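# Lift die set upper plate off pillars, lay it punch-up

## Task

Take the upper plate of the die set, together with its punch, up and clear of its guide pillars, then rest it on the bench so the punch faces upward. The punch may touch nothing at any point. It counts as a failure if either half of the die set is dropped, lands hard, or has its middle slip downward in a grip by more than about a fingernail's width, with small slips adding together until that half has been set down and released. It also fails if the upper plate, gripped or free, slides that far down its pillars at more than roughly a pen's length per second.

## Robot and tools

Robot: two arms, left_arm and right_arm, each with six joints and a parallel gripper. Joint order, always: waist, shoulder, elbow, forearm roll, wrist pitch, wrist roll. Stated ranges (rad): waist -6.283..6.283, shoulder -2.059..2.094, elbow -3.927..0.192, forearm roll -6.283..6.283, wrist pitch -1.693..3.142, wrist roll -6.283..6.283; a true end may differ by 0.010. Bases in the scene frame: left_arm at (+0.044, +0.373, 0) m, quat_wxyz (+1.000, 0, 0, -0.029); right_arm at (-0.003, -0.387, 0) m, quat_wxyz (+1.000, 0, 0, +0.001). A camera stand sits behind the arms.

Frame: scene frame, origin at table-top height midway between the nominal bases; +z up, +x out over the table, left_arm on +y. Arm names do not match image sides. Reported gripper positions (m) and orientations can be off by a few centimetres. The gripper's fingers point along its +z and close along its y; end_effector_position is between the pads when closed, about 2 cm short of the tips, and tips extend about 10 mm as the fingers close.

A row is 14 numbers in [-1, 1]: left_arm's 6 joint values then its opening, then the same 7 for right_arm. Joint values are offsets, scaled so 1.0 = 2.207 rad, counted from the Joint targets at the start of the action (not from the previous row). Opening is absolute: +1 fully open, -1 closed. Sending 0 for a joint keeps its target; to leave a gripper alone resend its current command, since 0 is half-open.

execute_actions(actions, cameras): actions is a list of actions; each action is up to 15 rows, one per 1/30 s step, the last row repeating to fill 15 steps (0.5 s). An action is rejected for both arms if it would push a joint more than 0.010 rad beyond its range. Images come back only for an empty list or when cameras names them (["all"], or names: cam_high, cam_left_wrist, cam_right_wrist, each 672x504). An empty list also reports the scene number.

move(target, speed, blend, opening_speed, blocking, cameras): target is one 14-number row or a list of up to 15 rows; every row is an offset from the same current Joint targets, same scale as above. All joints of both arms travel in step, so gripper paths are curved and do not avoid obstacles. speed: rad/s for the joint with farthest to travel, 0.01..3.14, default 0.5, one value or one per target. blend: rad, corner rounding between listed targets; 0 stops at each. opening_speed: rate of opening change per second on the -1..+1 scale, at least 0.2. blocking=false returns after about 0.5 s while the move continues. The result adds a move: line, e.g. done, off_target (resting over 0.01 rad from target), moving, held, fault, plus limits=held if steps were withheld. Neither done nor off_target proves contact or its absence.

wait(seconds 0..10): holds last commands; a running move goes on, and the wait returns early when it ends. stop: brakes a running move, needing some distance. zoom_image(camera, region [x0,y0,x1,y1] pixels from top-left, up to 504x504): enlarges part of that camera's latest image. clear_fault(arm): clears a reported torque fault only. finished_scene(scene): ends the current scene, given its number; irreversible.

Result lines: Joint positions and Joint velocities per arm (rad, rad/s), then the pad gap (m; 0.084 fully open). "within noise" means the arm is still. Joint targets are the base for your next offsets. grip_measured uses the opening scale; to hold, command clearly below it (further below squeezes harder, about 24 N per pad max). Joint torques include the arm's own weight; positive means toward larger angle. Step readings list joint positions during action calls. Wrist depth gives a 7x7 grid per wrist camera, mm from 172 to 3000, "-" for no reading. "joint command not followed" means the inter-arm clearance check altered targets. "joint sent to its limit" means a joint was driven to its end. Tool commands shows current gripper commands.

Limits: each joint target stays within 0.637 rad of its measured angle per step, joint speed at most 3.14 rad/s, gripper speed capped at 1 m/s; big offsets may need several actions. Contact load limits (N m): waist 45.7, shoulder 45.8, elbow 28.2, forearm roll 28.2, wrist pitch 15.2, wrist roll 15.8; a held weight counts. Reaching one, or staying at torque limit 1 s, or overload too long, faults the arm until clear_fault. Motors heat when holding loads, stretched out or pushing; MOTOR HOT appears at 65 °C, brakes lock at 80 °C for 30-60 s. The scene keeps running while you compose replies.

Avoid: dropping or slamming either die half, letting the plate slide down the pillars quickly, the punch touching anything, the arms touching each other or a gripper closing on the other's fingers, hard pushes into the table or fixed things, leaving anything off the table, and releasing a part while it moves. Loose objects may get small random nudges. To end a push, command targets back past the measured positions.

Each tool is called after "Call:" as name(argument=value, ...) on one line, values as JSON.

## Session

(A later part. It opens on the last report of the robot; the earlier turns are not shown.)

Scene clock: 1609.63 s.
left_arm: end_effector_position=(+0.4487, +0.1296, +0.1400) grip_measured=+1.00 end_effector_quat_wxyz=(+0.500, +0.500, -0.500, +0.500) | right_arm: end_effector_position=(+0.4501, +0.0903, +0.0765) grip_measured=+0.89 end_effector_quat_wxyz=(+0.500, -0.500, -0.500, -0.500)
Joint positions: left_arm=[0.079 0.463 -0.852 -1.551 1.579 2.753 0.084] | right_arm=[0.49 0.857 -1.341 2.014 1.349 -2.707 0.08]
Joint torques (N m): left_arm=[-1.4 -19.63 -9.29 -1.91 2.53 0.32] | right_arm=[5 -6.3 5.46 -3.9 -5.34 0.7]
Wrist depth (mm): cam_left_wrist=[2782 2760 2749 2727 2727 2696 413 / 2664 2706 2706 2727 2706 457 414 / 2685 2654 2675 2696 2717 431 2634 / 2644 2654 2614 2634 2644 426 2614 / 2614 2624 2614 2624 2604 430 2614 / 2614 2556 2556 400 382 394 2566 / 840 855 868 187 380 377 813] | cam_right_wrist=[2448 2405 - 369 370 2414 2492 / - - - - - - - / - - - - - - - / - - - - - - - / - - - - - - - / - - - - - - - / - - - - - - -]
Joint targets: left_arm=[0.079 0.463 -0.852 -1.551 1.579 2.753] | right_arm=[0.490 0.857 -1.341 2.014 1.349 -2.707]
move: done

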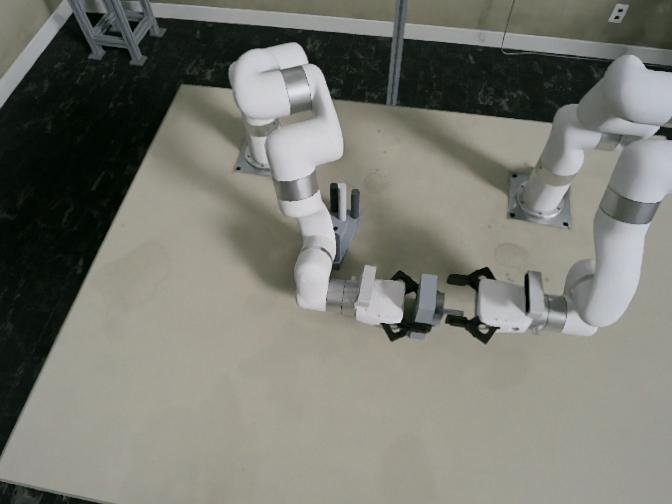

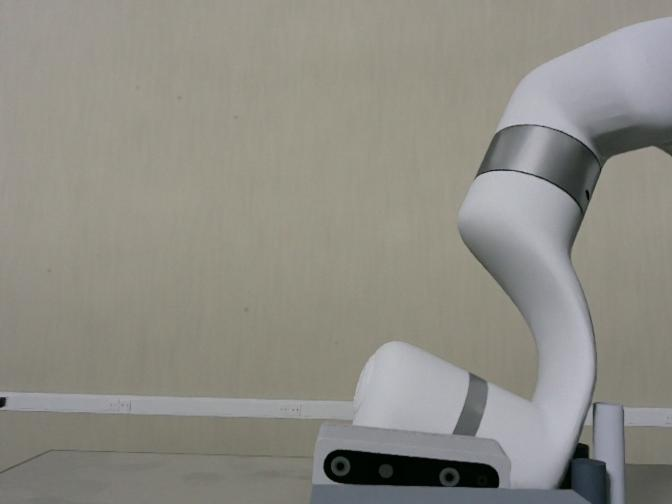

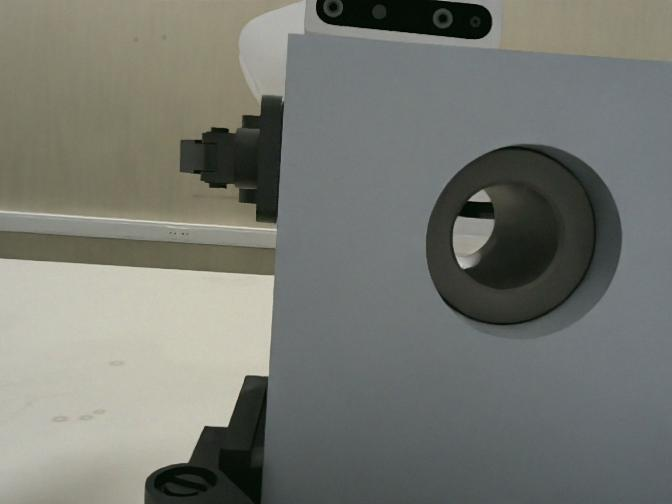

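Call:
move(target=[-0.0361,0.0006,-0.0011,-0.0334,-0.0137,-0.0002,1, 0,0,0,0,0,0,-1], speed=0.04, cameras=["cam_high", "cam_right_wrist", "cam_left_wrist"])

Call:
zoom_image(camera="cam_high", region=[370, 250, 510, 350])

Call:
zoom_image(camera="cam_right_wrist", region=[168, 0, 672, 252])

Scene clock: 1624.97 s.
left_arm: end_effector_position=(+0.4488, +0.0996, +0.1401) grip_measured=+1.00 end_effector_quat_wxyz=(+0.500, +0.499, -0.500, +0.500) | right_arm: end_effector_position=(+0.4501, +0.0903, +0.0765) grip_measured=+0.89 end_effector_quat_wxyz=(+0.500, -0.500, -0.500, -0.500)
Joint positions: left_arm=[-0.001 0.464 -0.855 -1.624 1.549 2.752 0.084] | right_arm=[0.49 0.857 -1.341 2.014 1.349 -2.707 0.08]
Joint torques (N m): left_arm=[-1.16 -17.23 -10.81 -2.11 2.63 -0.21] | right_arm=[5.03 -6.48 5.32 -3.86 -5.34 0.76]
Wrist depth (mm): cam_left_wrist=[2727 2727 2727 2727 2717 2717 384 / 2696 2696 2696 2685 2706 428 401 / 2634 2634 2664 2644 2654 402 2634 / 2614 2654 2624 2604 2624 405 2595 / 2595 2595 2585 2575 2575 422 2556 / 2528 2556 2547 - 354 361 2501 / 844 854 865 356 351 348 369] | cam_right_wrist=[2422 - 346 338 342 2501 2457 / - - - - - - - / - - - - - - - / - - - - - - - / - - - - - - - / - - - - - - - / - - - - - - -]
Joint targets: left_arm=[-0.001 0.464 -0.855 -1.624 1.549 2.752] | right_arm=[0.490 0.857 -1.341 2.014 1.349 -2.707]
move: done

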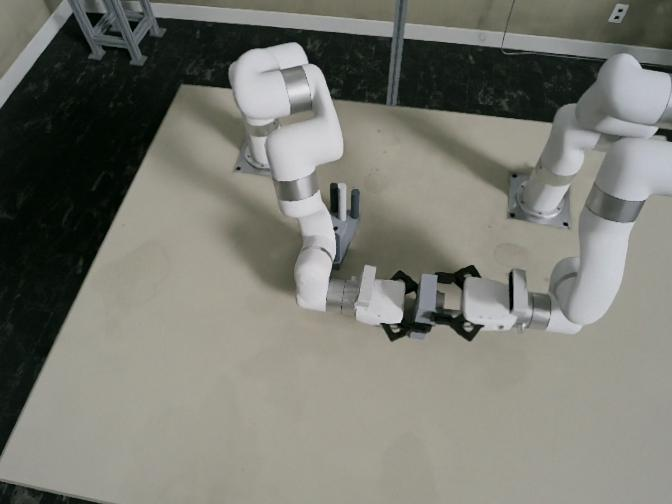

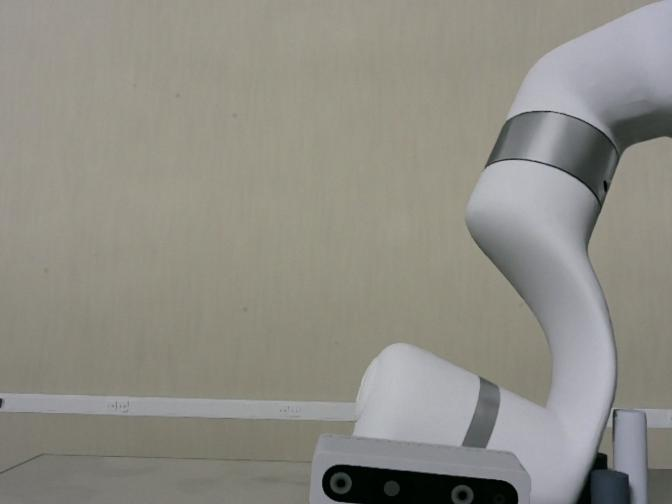

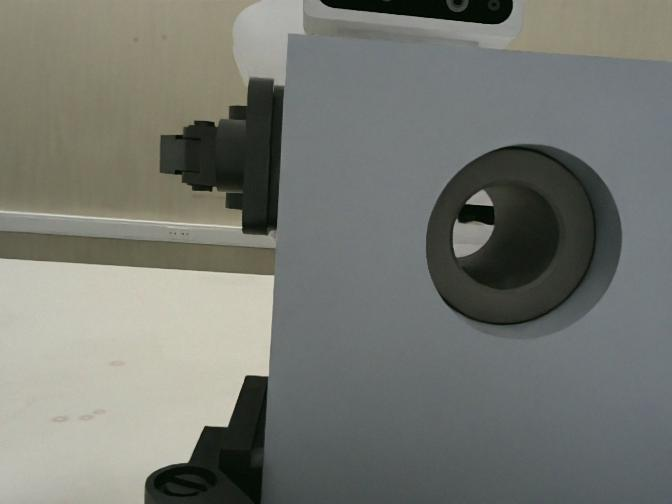

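Scaled by 3.600.

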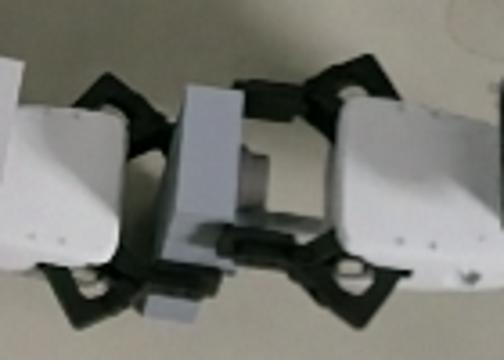

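Scaled by 1.000.

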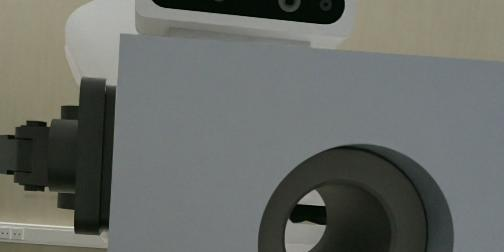

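Call:
move(target=[-0.0358,0.0027,-0.0049,-0.0330,-0.0139,-0.0010,1, 0,0,0,0,0,0,-1], speed=0.03, cameras=["cam_high", "cam_right_wrist", "cam_left_wrist"])

Call:
zoom_image(camera="cam_high", region=[370, 250, 510, 350])

Scene clock: 1635.27 s.
left_arm: end_effector_position=(+0.4487, +0.0696, +0.1400) grip_measured=+1.00 end_effector_quat_wxyz=(+0.500, +0.499, -0.500, +0.500) | right_arm: end_effector_position=(+0.4501, +0.0903, +0.0765) grip_measured=+0.89 end_effector_quat_wxyz=(+0.500, -0.500, -0.500, -0.500)
Joint positions: left_arm=[-0.08 0.47 -0.866 -1.697 1.518 2.75 0.084] | right_arm=[0.49 0.857 -1.341 2.014 1.349 -2.707 0.08]
Joint torques (N m): left_arm=[-1.53 -17.39 -10.88 -2.01 2.46 -0.13] | right_arm=[4.81 -6.57 4.99 -3.83 -5.29 0.75]
Wrist depth (mm): cam_left_wrist=[2664 2685 2675 2685 2717 2696 370 / 2654 2675 2634 2654 2634 394 381 / 2624 2624 2595 2614 2634 375 2585 / 2604 2575 2566 2575 2566 384 2538 / 2575 2566 2585 2575 2538 - 380 / 2528 2547 2501 - 325 332 357 / 845 856 865 328 321 319 337] | cam_right_wrist=[2405 - 314 308 314 2439 2501 / - - - - - - - / - - - - - - - / - - - - - - - / - - - - - - - / - - - - - - - / - - - - - - -]
Joint targets: left_arm=[-0.080 0.470 -0.866 -1.697 1.518 2.750] | right_arm=[0.490 0.857 -1.341 2.014 1.349 -2.707]
move: done

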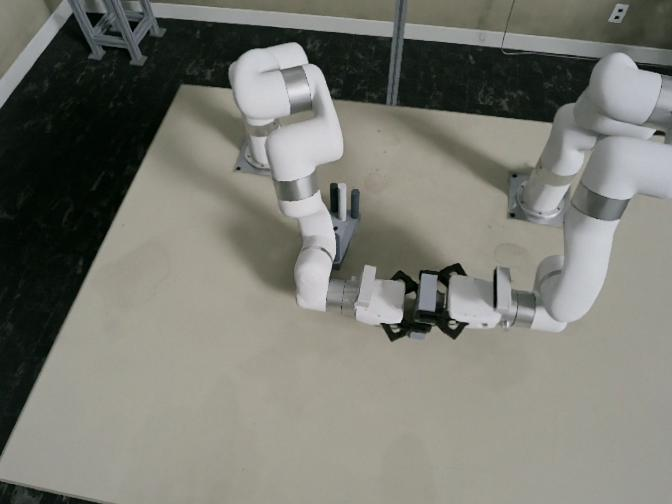

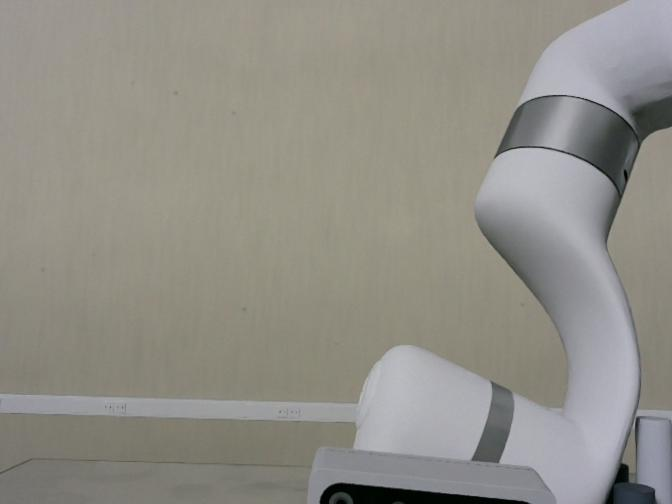

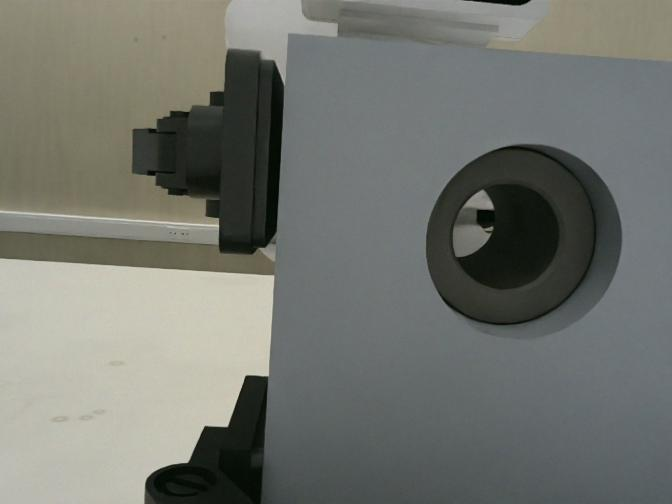

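Scaled by 3.600.

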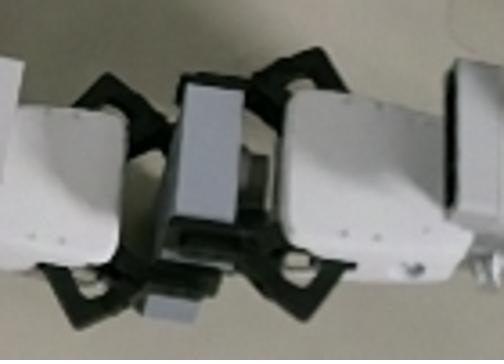

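Call:
move(target=[0,0,0,0,0,0,-1, 0,0,0,0,0,0,-1], opening_speed=0.3, cameras=["cam_right_wrist"])

Scene clock: 1646.60 s.
left_arm: end_effector_position=(+0.4487, +0.0695, +0.1400) grip_measured=+0.89 end_effector_quat_wxyz=(+0.500, +0.499, -0.500, +0.500) | right_arm: end_effector_position=(+0.4501, +0.0903, +0.0765) grip_measured=+0.89 end_effector_quat_wxyz=(+0.500, -0.500, -0.500, -0.500)
Joint positions: left_arm=[-0.08 0.47 -0.866 -1.697 1.518 2.75 0.08] | right_arm=[0.49 0.857 -1.341 2.014 1.349 -2.707 0.08]
Joint torques (N m): left_arm=[0.25 -19.93 -13.42 -3.39 1.02 0.68] | right_arm=[4.89 -6.59 3.22 -2.59 -5.83 -0.05]
Wrist depth (mm): cam_left_wrist=[2685 2675 2696 2664 2654 2664 369 / 2644 2654 2664 2664 2675 394 381 / 2654 2604 2614 2595 2604 375 2585 / 2614 2585 2575 2595 2575 383 2556 / 2575 2556 2585 2566 2547 - 380 / 2510 2538 2519 - 326 333 368 / 840 855 863 328 321 319 338] | cam_right_wrist=[2389 - 315 309 314 2474 2448 / - - - - - - - / - - - - - - - / - - - - - - - / - - - - - - - / - - - - - - - / - - - - - - -]
Joint targets: left_arm=[-0.080 0.470 -0.866 -1.697 1.518 2.750] | right_arm=[0.490 0.857 -1.341 2.014 1.349 -2.707]
move: done
Images, in order (width x height): cam_right_wrist 672x504.

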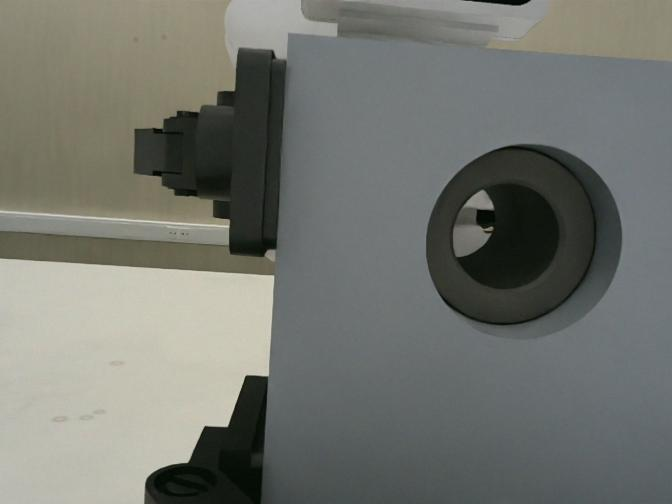

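Call:
move(target=[[0,0,0,0,0,0,-1, 0,0,0,0,0,0,1],[0,0,0,0,0,0,-1, -0.0262,-0.0132,0.0267,-0.0220,0.0164,-0.0076,1],[0,0,0,0,0,0,-1, -0.0538,-0.0243,0.0493,-0.0458,0.0316,-0.0143,1]], speed=[0.05, 0.04, 0.08], blend=[0, 0.003, 0], opening_speed=0.4, cameras=["cam_right_wrist", "cam_high"])

Scene clock: 1689.23 s.
left_arm: end_effector_position=(+0.4487, +0.0695, +0.1400) grip_measured=+0.89 end_effector_quat_wxyz=(+0.500, +0.499, -0.500, +0.500) | right_arm: end_effector_position=(+0.4499, +0.0303, +0.0767) grip_measured=+1.00 end_effector_quat_wxyz=(+0.500, -0.500, -0.500, -0.500)
Joint positions: left_arm=[-0.08 0.47 -0.866 -1.697 1.518 2.75 0.08] | right_arm=[0.372 0.804 -1.232 1.913 1.418 -2.739 0.084]
Joint torques (N m): left_arm=[1.34 -19.53 -12.2 -3.15 1.73 0.3] | right_arm=[-1.45 -25.48 -12.77 0.07 1.72 -0.18]
Wrist depth (mm): cam_left_wrist=[2685 2717 2685 2685 2706 2696 385 / 2675 2624 2675 2644 2664 434 403 / 2614 2624 2624 2644 458 418 2604 / 2585 2595 2566 2575 2575 421 2575 / 2566 2556 2547 2566 2547 421 2556 / 2465 2528 2510 395 383 393 2501 / 842 859 866 - 381 378 368] | cam_right_wrist=[2465 2422 375 368 373 2492 2501 / - - - 373 2528 2492 2644 / - - - - - - 2595 / 820 - - - - - 2624 / 529 - - - - - 694 / 391 342 - - - - 435 / - - - - - 172 331]
Joint targets: left_arm=[-0.080 0.470 -0.866 -1.697 1.518 2.750] | right_arm=[0.372 0.804 -1.232 1.913 1.418 -2.739]
move: done
Images, in order (width x height): cam_high 672x504, cam_right_wrist 672x504.

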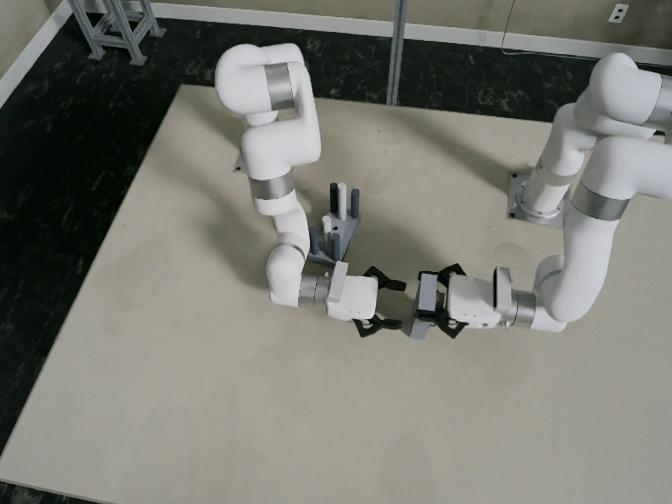

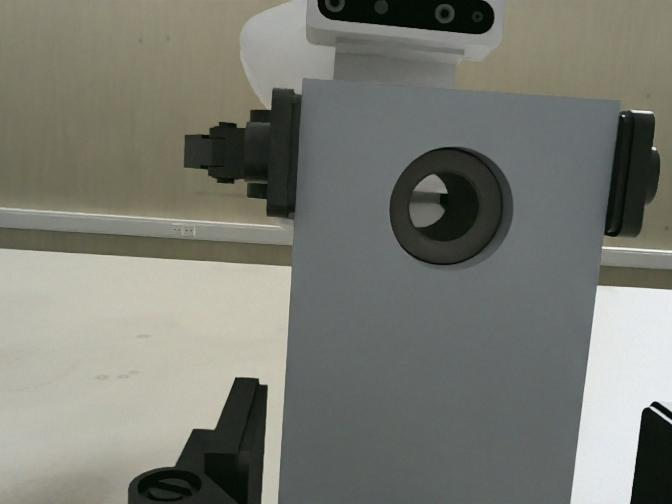

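Call:
move(target=[[0,0,0,0,0,0,-1, -0.0586,-0.0163,0.0334,-0.0526,0.0272,-0.0099,1],[0,0,0,0,0,0,-1, -0.3087,-0.1296,0.0334,-0.0526,0.0272,-0.0099,1]], speed=[0.25, 0.5], blend=[0.03, 0], cameras=["cam_high"])

Call:
zoom_image(camera="cam_high", region=[370, 240, 538, 360])

Scene clock: 1698.00 s.
left_arm: end_effector_position=(+0.4487, +0.0695, +0.1400) grip_measured=+0.89 end_effector_quat_wxyz=(+0.500, +0.499, -0.500, +0.500) | right_arm: end_effector_position=(+0.5994, -0.3298, +0.2129) grip_measured=+1.00 end_effector_quat_wxyz=(-0.278, +0.552, +0.406, +0.673)
Joint positions: left_arm=[-0.08 0.47 -0.866 -1.697 1.518 2.75 0.08] | right_arm=[-0.31 0.518 -1.159 1.797 1.478 -2.761 0.084]
Joint torques (N m): left_arm=[1.42 -19.66 -12.34 -3.03 1.83 0.33] | right_arm=[-1.4 -23.81 -15.74 0.71 1.69 -0.15]
Wrist depth (mm): cam_left_wrist=[2675 2706 2696 2706 2675 599 576 / 2644 2664 2654 2654 2664 637 659 / 2664 2595 2634 2644 684 2614 2614 / 2634 2604 2566 2566 685 2566 2575 / 2566 2519 555 663 688 2547 2556 / 2510 2528 2510 2474 2528 2538 2510 / 841 854 866 880 895 2492 369] | cam_right_wrist=[2614 2685 - - - - - / 2644 2839 - - - - 2899 / 2654 2960 - - - - 2863 / 2760 - - - - - 2771 / 846 1023 - - - - 2727 / 650 690 839 - - - 2138 / 532 - 596 646 - 2782 -]
Joint targets: left_arm=[-0.080 0.470 -0.866 -1.697 1.518 2.750] | right_arm=[-0.310 0.518 -1.159 1.797 1.478 -2.761]
move: done
Images, in order (width x height): cam_high 672x504.

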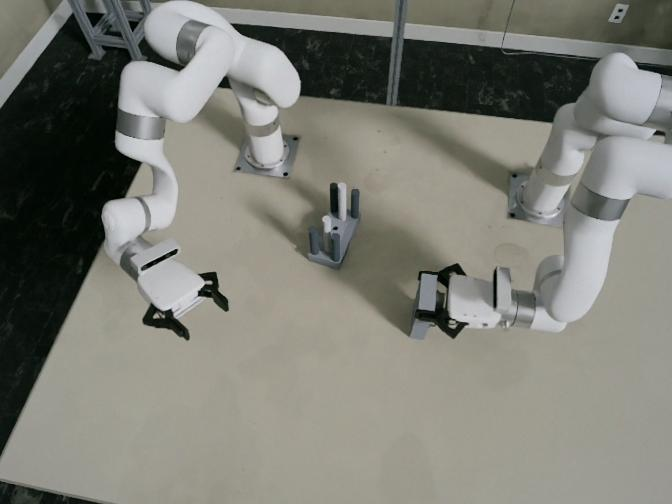

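Scaled by 3.000.

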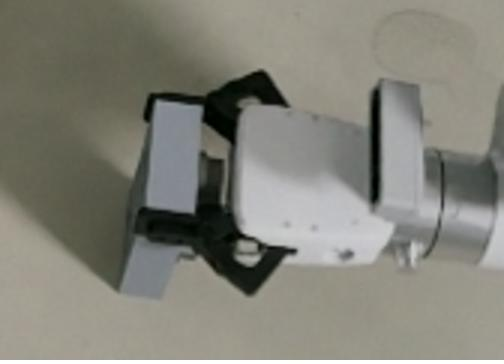

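Call:
zoom_image(camera="cam_high", region=[400, 260, 470, 345])

Scaled by 5.929.

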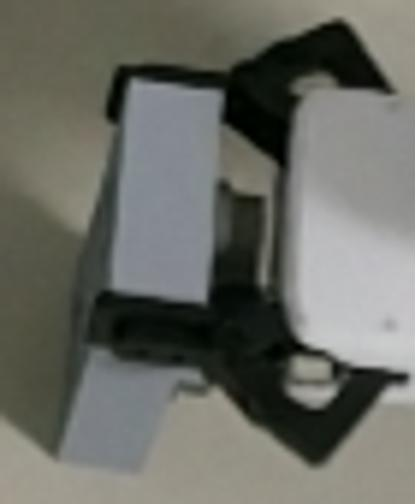

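Call:
move(target=[[0,0,0,0,0,0,1, 0,0,0,0,0,0,1],[0.0095,-0.0009,0.0017,0.0088,0.0037,0.0003,1, 0,0,0,0,0,0,1],[0.0095,-0.0009,0.0017,0.0088,0.0037,0.0003,-1, 0,0,0,0,0,0,1]], speed=[0.1, 0.06, 0.06], blend=0, opening_speed=0.6, cameras=["cam_high"])

Call:
zoom_image(camera="cam_high", region=[400, 260, 470, 345])

Scene clock: 1782.10 s.
left_arm: end_effector_position=(+0.4487, +0.0775, +0.1400) grip_measured=+0.89 end_effector_quat_wxyz=(+0.500, +0.500, -0.500, +0.500) | right_arm: end_effector_position=(+0.5994, -0.3299, +0.2130) grip_measured=+1.00 end_effector_quat_wxyz=(-0.278, +0.552, +0.406, +0.673)
Joint positions: left_arm=[-0.059 0.468 -0.862 -1.678 1.527 2.751 0.08] | right_arm=[-0.31 0.518 -1.159 1.797 1.478 -2.761 0.084]
Joint torques (N m): left_arm=[-0.62 -17.78 -12.64 -2.89 1.19 0.38] | right_arm=[-1.58 -24.03 -16.57 0.94 1.58 -0.2]
Wrist depth (mm): cam_left_wrist=[2664 2696 2675 2685 2675 612 584 / 2706 2634 2675 2675 2664 640 667 / 2634 2624 2614 2675 685 2624 2604 / 2595 2604 2585 2634 693 2595 2585 / 2604 2538 563 672 700 2556 2538 / 2510 2538 2538 2501 2519 2510 2510 / 842 854 868 880 890 903 814] | cam_right_wrist=[2595 2727 - - - - - / 2614 2828 - - - - 2863 / 2749 2863 - - - - 2782 / 2738 - - - - - 2738 / 840 1008 - - - - 2685 / 650 690 836 - - - 2151 / 531 - 596 644 - 2706 -]
Joint targets: left_arm=[-0.059 0.468 -0.862 -1.678 1.527 2.751] | right_arm=[-0.310 0.518 -1.159 1.797 1.478 -2.761]
move: done
Images, in order (width x height): cam_high 672x504.

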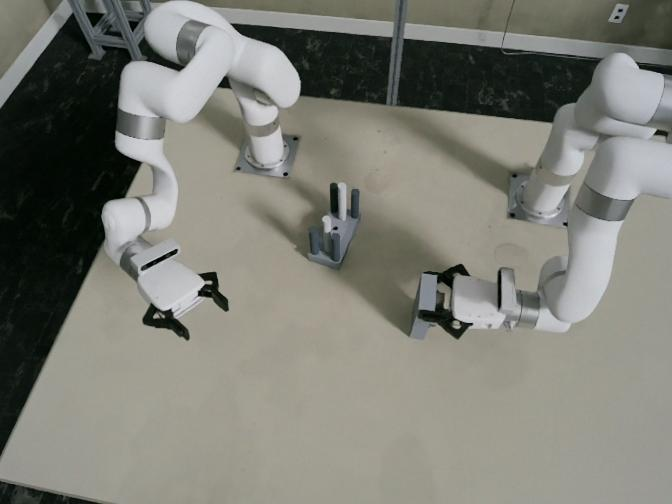

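Scaled by 5.929.

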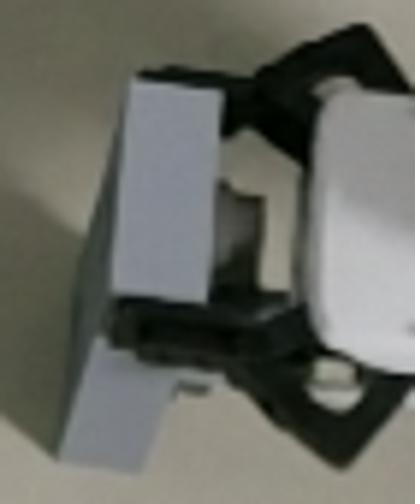

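Call:
move(target=[[-0.0367,-0.0408,0.0062,-0.0051,-0.0738,-0.0342,-1,0,0,0,0,0,0,1],[-0.0752,-0.0699,0.0045,0.0005,-0.1468,-0.0744,-1,0,0,0,0,0,0,1],[-0.1166,-0.0870,-0.0059,0.0152,-0.2205,-0.1187,-1,0,0,0,0,0,0,1],[-0.1577,-0.0930,-0.0225,0.0442,-0.2904,-0.1723,-1,0,0,0,0,0,0,1],[-0.1967,-0.0880,-0.0435,0.0914,-0.3535,-0.2386,-1,0,0,0,0,0,0,1],[-0.2313,-0.0746,-0.0670,0.1592,-0.4056,-0.3198,-1,0,0,0,0,0,0,1]], speed=0.25, blend=[0.01,0.01,0.01,0.01,0.01,0], cameras=["cam_high"])

Call:
zoom_image(camera="cam_high", region=[340, 240, 508, 366])

Scene clock: 1926.23 s.
left_arm: end_effector_position=(+0.4490, -0.0251, +0.1099) grip_measured=+0.89 end_effector_quat_wxyz=(+0.271, +0.653, -0.654, +0.271) | right_arm: end_effector_position=(+0.5994, -0.3299, +0.2130) grip_measured=+1.00 end_effector_quat_wxyz=(-0.278, +0.552, +0.406, +0.673)
Joint positions: left_arm=[-0.569 0.304 -1.01 -1.327 0.631 2.045 0.08] | right_arm=[-0.31 0.518 -1.159 1.797 1.478 -2.761 0.084]
Joint torques (N m): left_arm=[-2.19 -29.79 -25.63 -0.52 -0.17 -0.21] | right_arm=[-1.54 -24.13 -16.79 0.95 1.49 -0.24]
Wrist depth (mm): cam_left_wrist=[699 704 710 713 718 722 729 / 579 583 585 588 594 597 599 / 473 475 477 478 481 483 485 / 400 402 403 404 407 408 409 / 357 359 349 350 363 364 353 / 314 315 316 317 317 318 310 / 280 281 282 283 283 284 284] | cam_right_wrist=[2595 2816 - - - - - / 2654 2793 - - - - - / 2654 2899 - - - - 2828 / 2738 - - - - - 2706 / 845 1011 - - - - 2717 / 656 693 837 - - - 2138 / 531 - 597 647 - 2760 -]
Joint targets: left_arm=[-0.569 0.303 -1.010 -1.326 0.631 2.045] | right_arm=[-0.310 0.518 -1.159 1.797 1.478 -2.761]
move: done
Images, in order (width x height): cam_high 672x504.

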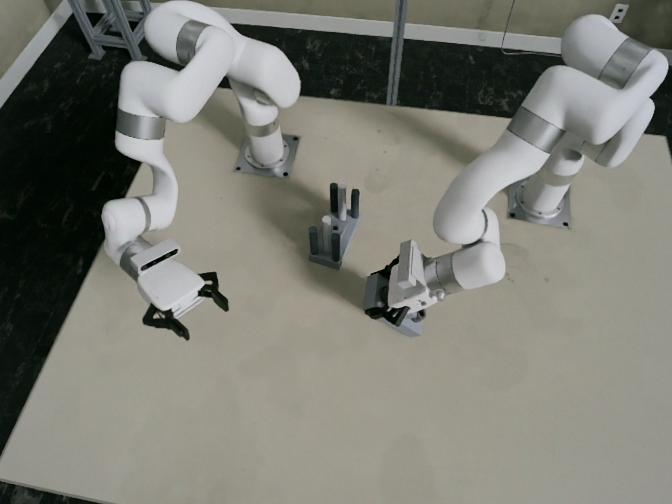

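Scaled by 3.000.

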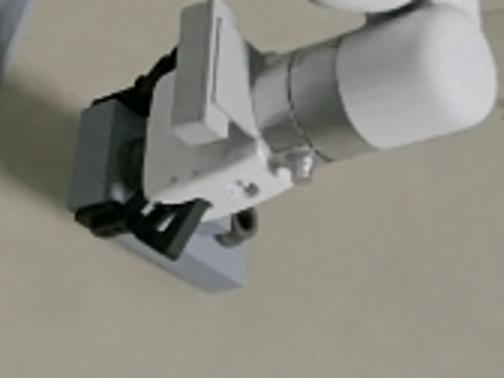

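Call:
move(target=[[-0.0274,0.0192,-0.0225,0.0967,-0.0368,-0.1039,-1,0,0,0,0,0,0,1],[-0.0484,0.0436,-0.0484,0.2088,-0.0552,-0.2180,-1,0,0,0,0,0,0,1],[-0.0615,0.0716,-0.0803,0.3313,-0.0491,-0.3374,-1,0,0,0,0,0,0,1],[-0.0715,0.1043,-0.1204,0.4470,-0.0230,-0.4477,-1,0,0,0,0,0,0,1],[-0.0831,0.1424,-0.1717,0.5346,0.0201,-0.5311,-1,0,0,0,0,0,0,1]], speed=0.3, blend=[0.01,0.01,0.01,0.01,0], cameras=["cam_high", "cam_left_wrist"])

Call:
zoom_image(camera="cam_high", region=[340, 240, 508, 366])

Scene clock: 1938.27 s.
left_arm: end_effector_position=(+0.4485, -0.0736, +0.0339) grip_measured=+0.89 end_effector_quat_wxyz=(+0.047, +0.704, -0.706, +0.049) | right_arm: end_effector_position=(+0.5994, -0.3299, +0.2130) grip_measured=+1.00 end_effector_quat_wxyz=(-0.278, +0.552, +0.406, +0.673)
Joint positions: left_arm=[-0.753 0.618 -1.389 -0.147 0.676 0.873 0.08] | right_arm=[-0.31 0.518 -1.159 1.797 1.478 -2.761 0.084]
Joint torques (N m): left_arm=[-0.19 -33.33 -23.75 1 -5.77 0.17] | right_arm=[-1.53 -24.03 -16.88 1.27 1.42 -0.11]
Wrist depth (mm): cam_left_wrist=[199 199 199 199 199 199 199 / 194 194 194 194 194 194 194 / 187 188 188 187 187 188 187 / 182 182 182 182 181 182 181 / 176 177 177 177 177 177 177 / 173 173 173 173 173 173 173 / - - - - - - -] | cam_right_wrist=[2538 2749 - - - - - / 2664 2851 - - - - 2973 / 2696 2986 - - - - 2839 / 2706 - - - - - 2771 / 838 1007 - - - - 2675 / 652 693 840 - - - 2178 / 532 - 598 650 - 2749 -]
Joint targets: left_arm=[-0.753 0.618 -1.389 -0.147 0.676 0.873] | right_arm=[-0.310 0.518 -1.159 1.797 1.478 -2.761]
move: done
Images, in order (width x height): cam_high 672x504, cam_left_wrist 672x504.

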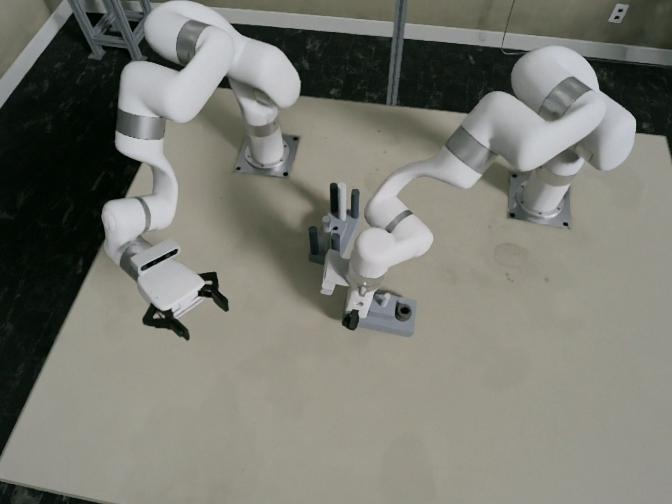

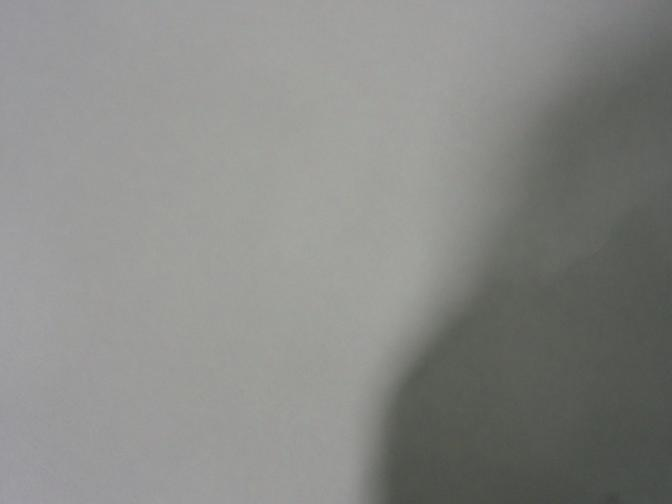

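Scaled by 3.000.

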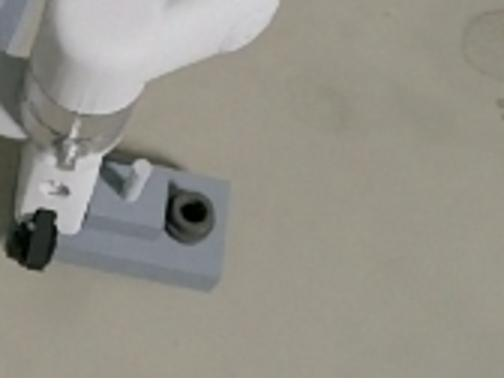

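Call:
move(target=[[-0.0057,0.0210,-0.0298,0.0338,0.0294,-0.0316,-1,0,0,0,0,0,0,1]], speed=0.1)

Call:
move(target=[[-0.0041,0.0156,-0.0222,0.0230,0.0222,-0.0216,-1,0,0,0,0,0,0,1]], speed=0.05, cameras=["cam_high", "cam_left_wrist"])

Call:
zoom_image(camera="cam_high", region=[340, 270, 440, 345])

Scene clock: 1946.13 s.
left_arm: end_effector_position=(+0.4480, -0.0753, +0.0250) grip_measured=+0.89 end_effector_quat_wxyz=(+0.025, +0.705, -0.708, +0.025) | right_arm: end_effector_position=(+0.5994, -0.3299, +0.2130) grip_measured=+1.00 end_effector_quat_wxyz=(-0.278, +0.552, +0.406, +0.673)
Joint positions: left_arm=[-0.765 0.664 -1.454 -0.072 0.741 0.803 0.08] | right_arm=[-0.31 0.518 -1.159 1.797 1.478 -2.761 0.084]
Joint torques (N m): left_arm=[-0.67 -33.48 -22.08 0.56 -3.58 -0.27] | right_arm=[-1.69 -23.92 -16.68 1.2 1.37 -0.18]
Wrist depth (mm): cam_left_wrist=[178 178 177 177 178 177 177 / 174 174 174 174 174 174 174 / - - - - - - - / - - - - - - - / - - - - - - - / - - - - - - - / - - - - - - -] | cam_right_wrist=[2566 2749 - - - - - / 2654 2816 - - - - 2948 / 2749 2923 - - - - 2851 / 2805 - - - - - 2771 / 846 1007 - - - - 2664 / 651 691 840 - - - 2106 / 532 - 592 646 - 2782 -]
Joint targets: left_arm=[-0.765 0.664 -1.454 -0.072 0.741 0.803] | right_arm=[-0.310 0.518 -1.159 1.797 1.478 -2.761]
move: done

Scene clock: 1947.47 s.
left_arm: end_effector_position=(+0.4483, -0.0755, +0.0187) grip_measured=+0.89 end_effector_quat_wxyz=(+0.008, +0.706, -0.708, +0.007) | right_arm: end_effector_position=(+0.5994, -0.3299, +0.2130) grip_measured=+1.00 end_effector_quat_wxyz=(-0.278, +0.552, +0.406, +0.673)
Joint positions: left_arm=[-0.774 0.698 -1.503 -0.021 0.79 0.755 0.08] | right_arm=[-0.31 0.518 -1.159 1.797 1.478 -2.761 0.084]
Joint torques (N m): left_arm=[-0.28 -34.91 -23.27 1.11 -3.51 -0.11] | right_arm=[-1.66 -23.84 -16.67 1.25 1.38 -0.27]
Wrist depth (mm): cam_left_wrist=[- - - - - - - / - - - - - - - / - - - - - - - / - - - - - - - / - - - - - - - / - - - - - - - / - - - - - - -] | cam_right_wrist=[2575 2717 - - - - - / 2664 2828 - - - - 2874 / 2654 2886 - - - - 2805 / 2727 - - - - - 2782 / 837 1013 - - - - 2696 / 651 692 837 - - - 2112 / 532 - 596 649 - 2805 -]
Joint targets: left_arm=[-0.774 0.698 -1.503 -0.021 0.790 0.755] | right_arm=[-0.310 0.518 -1.159 1.797 1.478 -2.761]
move: done
Images, in order (width x height): cam_high 672x504, cam_left_wrist 672x504.

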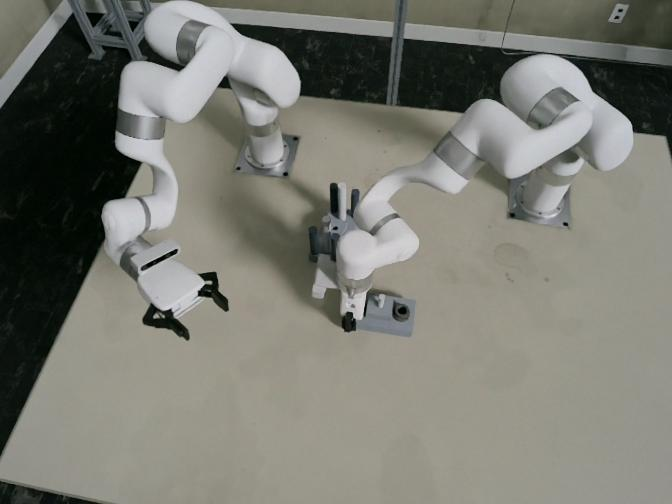

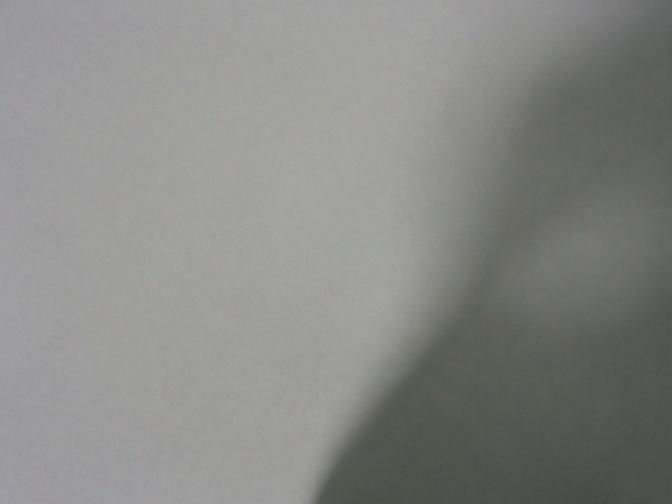

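Scaled by 5.040.

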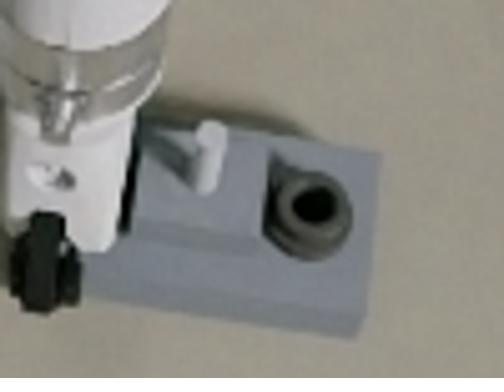

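Call:
move(target=[[-0.0010,0.0040,-0.0057,0.0059,0.0057,-0.0056,-1,0,0,0,0,0,0,1]], speed=0.02)

Call:
move(target=[[-0.0007,0.0027,-0.0038,0.0039,0.0038,-0.0037,-1,0,0,0,0,0,0,1]], speed=0.02)

Scene clock: 1957.70 s.
left_arm: end_effector_position=(+0.4485, -0.0753, +0.0171) grip_measured=+0.89 end_effector_quat_wxyz=(+0.003, +0.707, -0.708, +0.003) | right_arm: end_effector_position=(+0.5994, -0.3299, +0.2130) grip_measured=+1.00 end_effector_quat_wxyz=(-0.278, +0.552, +0.406, +0.673)
Joint positions: left_arm=[-0.776 0.707 -1.516 -0.008 0.802 0.743 0.08] | right_arm=[-0.31 0.518 -1.159 1.797 1.478 -2.761 0.084]
Joint torques (N m): left_arm=[0.09 -34.98 -23.26 0.87 -3.4 -0.13] | right_arm=[-1.55 -23.83 -16.65 1.35 1.39 -0.16]
Wrist depth (mm): cam_left_wrist=[- - - - - - - / - - - - - - - / - - - - - - - / - - - - - - - / - - - - - - - / - - - - - - - / - - - - - - -] | cam_right_wrist=[2614 2771 - - - - - / 2675 2874 - - - - 2899 / 2675 - - - - - 2839 / 2706 - - - - - 2706 / 845 1011 - - - - 2727 / 652 691 837 - - - 2151 / 534 - 595 648 - 2771 -]
Joint targets: left_arm=[-0.776 0.707 -1.516 -0.008 0.802 0.743] | right_arm=[-0.310 0.518 -1.159 1.797 1.478 -2.761]
move: done

Scene clock: 1958.43 s.
left_arm: end_effector_position=(+0.4487, -0.0752, +0.0160) grip_measured=+0.89 end_effector_quat_wxyz=(+0.000, +0.707, -0.707, +0.000) | right_arm: end_effector_position=(+0.5994, -0.3299, +0.2130) grip_measured=+1.00 end_effector_quat_wxyz=(-0.278, +0.552, +0.406, +0.673)
Joint positions: left_arm=[-0.778 0.713 -1.524 0 0.81 0.735 0.08] | right_arm=[-0.31 0.518 -1.159 1.797 1.478 -2.761 0.084]
Joint torques (N m): left_arm=[-0.31 -35.03 -23.07 1.1 -3.34 -0.2] | right_arm=[-1.58 -23.88 -16.77 1.31 1.4 -0.25]
Wrist depth (mm): cam_left_wrist=[- - - - - - - / - - - - - - - / - - - - - - - / - - - - - - - / - - - - - - - / - - - - - - - / - - - - - - -] | cam_right_wrist=[2604 2738 - - - - - / 2624 2793 - - - - 2935 / 2654 2911 - - - - 2863 / 2738 - - - - - 2760 / 837 1020 - - - - 2727 / 650 696 837 - - - 2119 / 532 - 593 648 - 2771 -]
Joint targets: left_arm=[-0.778 0.713 -1.524 0.000 0.811 0.735] | right_arm=[-0.310 0.518 -1.159 1.797 1.478 -2.761]
move: done

Call:
move(target=[[0,0.0013,0,0,-0.0013,0,-1,0,0,0,0,0,0,1]], speed=0.02)

Call:
move(target=[[0,0.0013,0,0,-0.0013,0,-1,0,0,0,0,0,0,1]], speed=0.02, cameras=["cam_high"])

Call:
zoom_image(camera="cam_high", region=[320, 260, 440, 350])

Scene clock: 1967.77 s.
left_arm: end_effector_position=(+0.4487, -0.0753, +0.0146) grip_measured=+0.89 end_effector_quat_wxyz=(+0.000, +0.707, -0.707, +0.000) | right_arm: end_effector_position=(+0.5994, -0.3299, +0.2130) grip_measured=+1.00 end_effector_quat_wxyz=(-0.278, +0.552, +0.406, +0.673)
Joint positions: left_arm=[-0.778 0.716 -1.524 0 0.808 0.735 0.08] | right_arm=[-0.31 0.518 -1.159 1.797 1.478 -2.761 0.084]
Joint torques (N m): left_arm=[2 -31.73 -20.27 0.45 -4.3 0.19] | right_arm=[-1.73 -23.92 -16.66 1.36 1.43 -0.22]
Wrist depth (mm): cam_left_wrist=[- - - - - - - / - - - - - - - / - - - - - - - / - - - - - - - / - - - - - - - / - - - - - - - / - - - - - - -] | cam_right_wrist=[2604 2696 - - - - - / 2717 2863 - - - - 2911 / 2664 2911 - - - - 2793 / 2706 - - - - - 2771 / 840 1011 - - - - 2696 / 650 693 836 - - - 2172 / 533 - 595 644 - 2793 -]
Joint targets: left_arm=[-0.778 0.716 -1.524 0.000 0.808 0.735] | right_arm=[-0.310 0.518 -1.159 1.797 1.478 -2.761]
move: done

Scene clock: 1968.47 s.
left_arm: end_effector_position=(+0.4488, -0.0753, +0.0133) grip_measured=+0.89 end_effector_quat_wxyz=(+0.000, +0.707, -0.707, +0.001) | right_arm: end_effector_position=(+0.5994, -0.3299, +0.2130) grip_measured=+1.00 end_effector_quat_wxyz=(-0.278, +0.552, +0.406, +0.673)
Joint positions: left_arm=[-0.778 0.719 -1.524 0 0.805 0.735 0.08] | right_arm=[-0.31 0.518 -1.159 1.797 1.478 -2.761 0.084]
Joint torques (N m): left_arm=[1.12 -19.71 -14.23 -0.68 -4.57 0.53] | right_arm=[-1.71 -24.03 -16.72 1.28 1.41 -0.25]
Wrist depth (mm): cam_left_wrist=[- - - - - - - / - - - - - - - / - - - - - - - / - - - - - - - / - - - - - - - / - - - - - - - / - - - - - - -] | cam_right_wrist=[2575 2749 - - - - - / 2664 2749 - - - - 2923 / 2738 2923 - - - - 2760 / 2760 - - - - - 2749 / 842 1008 - - - - 2706 / 654 691 836 - - - 2165 / 533 - 596 651 - 2706 -]
Joint targets: left_arm=[-0.778 0.719 -1.524 0.000 0.805 0.735] | right_arm=[-0.310 0.518 -1.159 1.797 1.478 -2.761]
move: done
Images, in order (width x height): cam_high 672x504.

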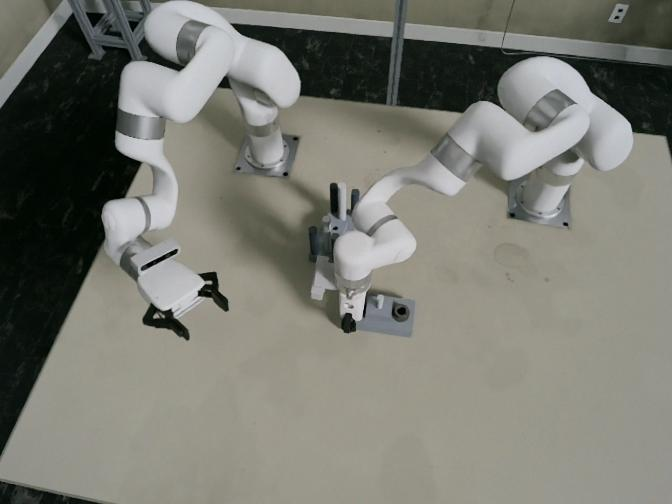

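Scaled by 4.200.

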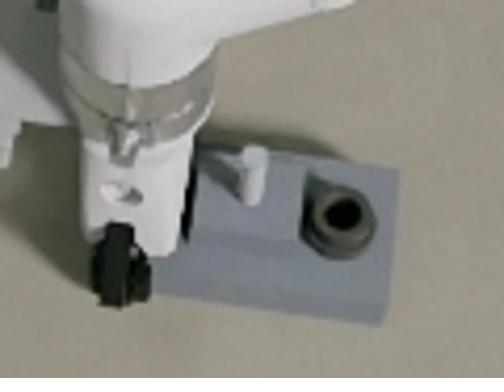

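Call:
move(target=[[0,0,0,0,0,0,1,0,0,0,0,0,0,1],[0,-0.0246,-0.0018,0,0.0264,0,1,0,0,0,0,0,0,1],[0,-0.0468,-0.0078,0,0.0546,0,1,0,0,0,0,0,0,1],[0,-0.0915,-0.0458,0,0.1373,0,1,0,0,0,0,0,0,1],[0,-0.1092,-0.0974,0,0.2065,0,1,0,0,0,0,0,0,1]], speed=[0.05,0.05,0.1,0.25,0.3], blend=[0,0.005,0.01,0.01,0], opening_speed=0.4, cameras=["cam_high", "cam_left_wrist"])

Call:
zoom_image(camera="cam_high", region=[300, 240, 468, 366])

Scene clock: 1992.53 s.
left_arm: end_effector_position=(+0.4487, -0.0752, +0.2130) grip_measured=+1.00 end_effector_quat_wxyz=(+0.000, +0.707, -0.707, +0.000) | right_arm: end_effector_position=(+0.5994, -0.3299, +0.2130) grip_measured=+1.00 end_effector_quat_wxyz=(-0.278, +0.552, +0.406, +0.673)
Joint positions: left_arm=[-0.778 0.478 -1.739 0 1.261 0.735 0.084] | right_arm=[-0.31 0.518 -1.159 1.797 1.478 -2.761 0.084]
Joint torques (N m): left_arm=[-0.69 -24.95 -17.1 -0.61 -2.31 -0.21] | right_arm=[-1.42 -23.79 -16.77 1.48 1.34 -0.2]
Wrist depth (mm): cam_left_wrist=[364 363 363 363 363 363 362 / 360 360 359 359 359 359 358 / 354 354 354 354 353 353 353 / 350 349 349 349 349 349 347 / 346 346 346 345 345 345 329 / 341 340 341 341 341 340 339 / 337 337 336 307 304 336 335] | cam_right_wrist=[2528 2760 - - - - - / 2654 2839 - - - - 2874 / 2634 2935 - - - - 2923 / 2771 - - - - - 2727 / 846 1019 - - - - 2685 / 649 692 837 - - - 2145 / 530 - 595 644 - 2782 -]
Joint targets: left_arm=[-0.778 0.478 -1.739 0.000 1.261 0.735] | right_arm=[-0.310 0.518 -1.159 1.797 1.478 -2.761]
move: done
Images, in order (width x height): cam_high 672x504, cam_left_wrist 672x504.

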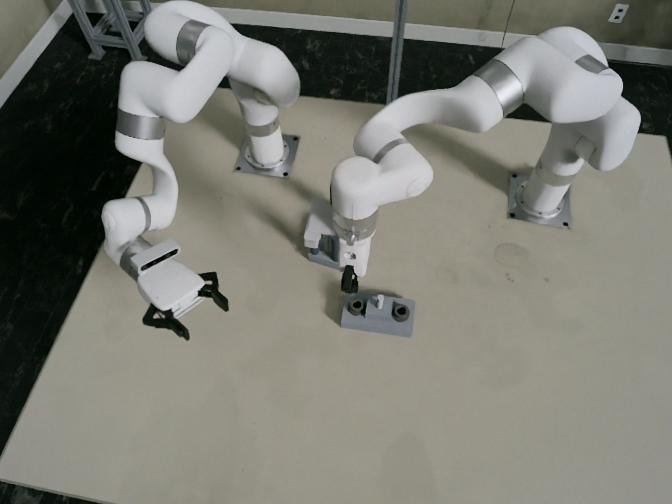

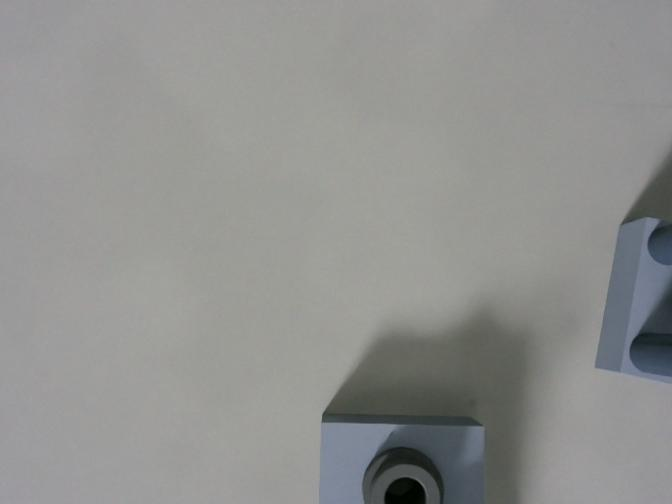

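Scaled by 3.000.

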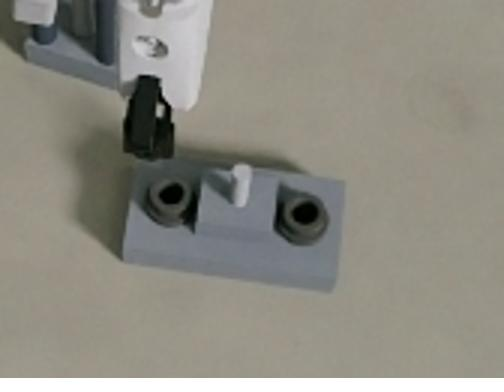

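Call:
finished_scene(scene=1)

The scene is finished: the task was done.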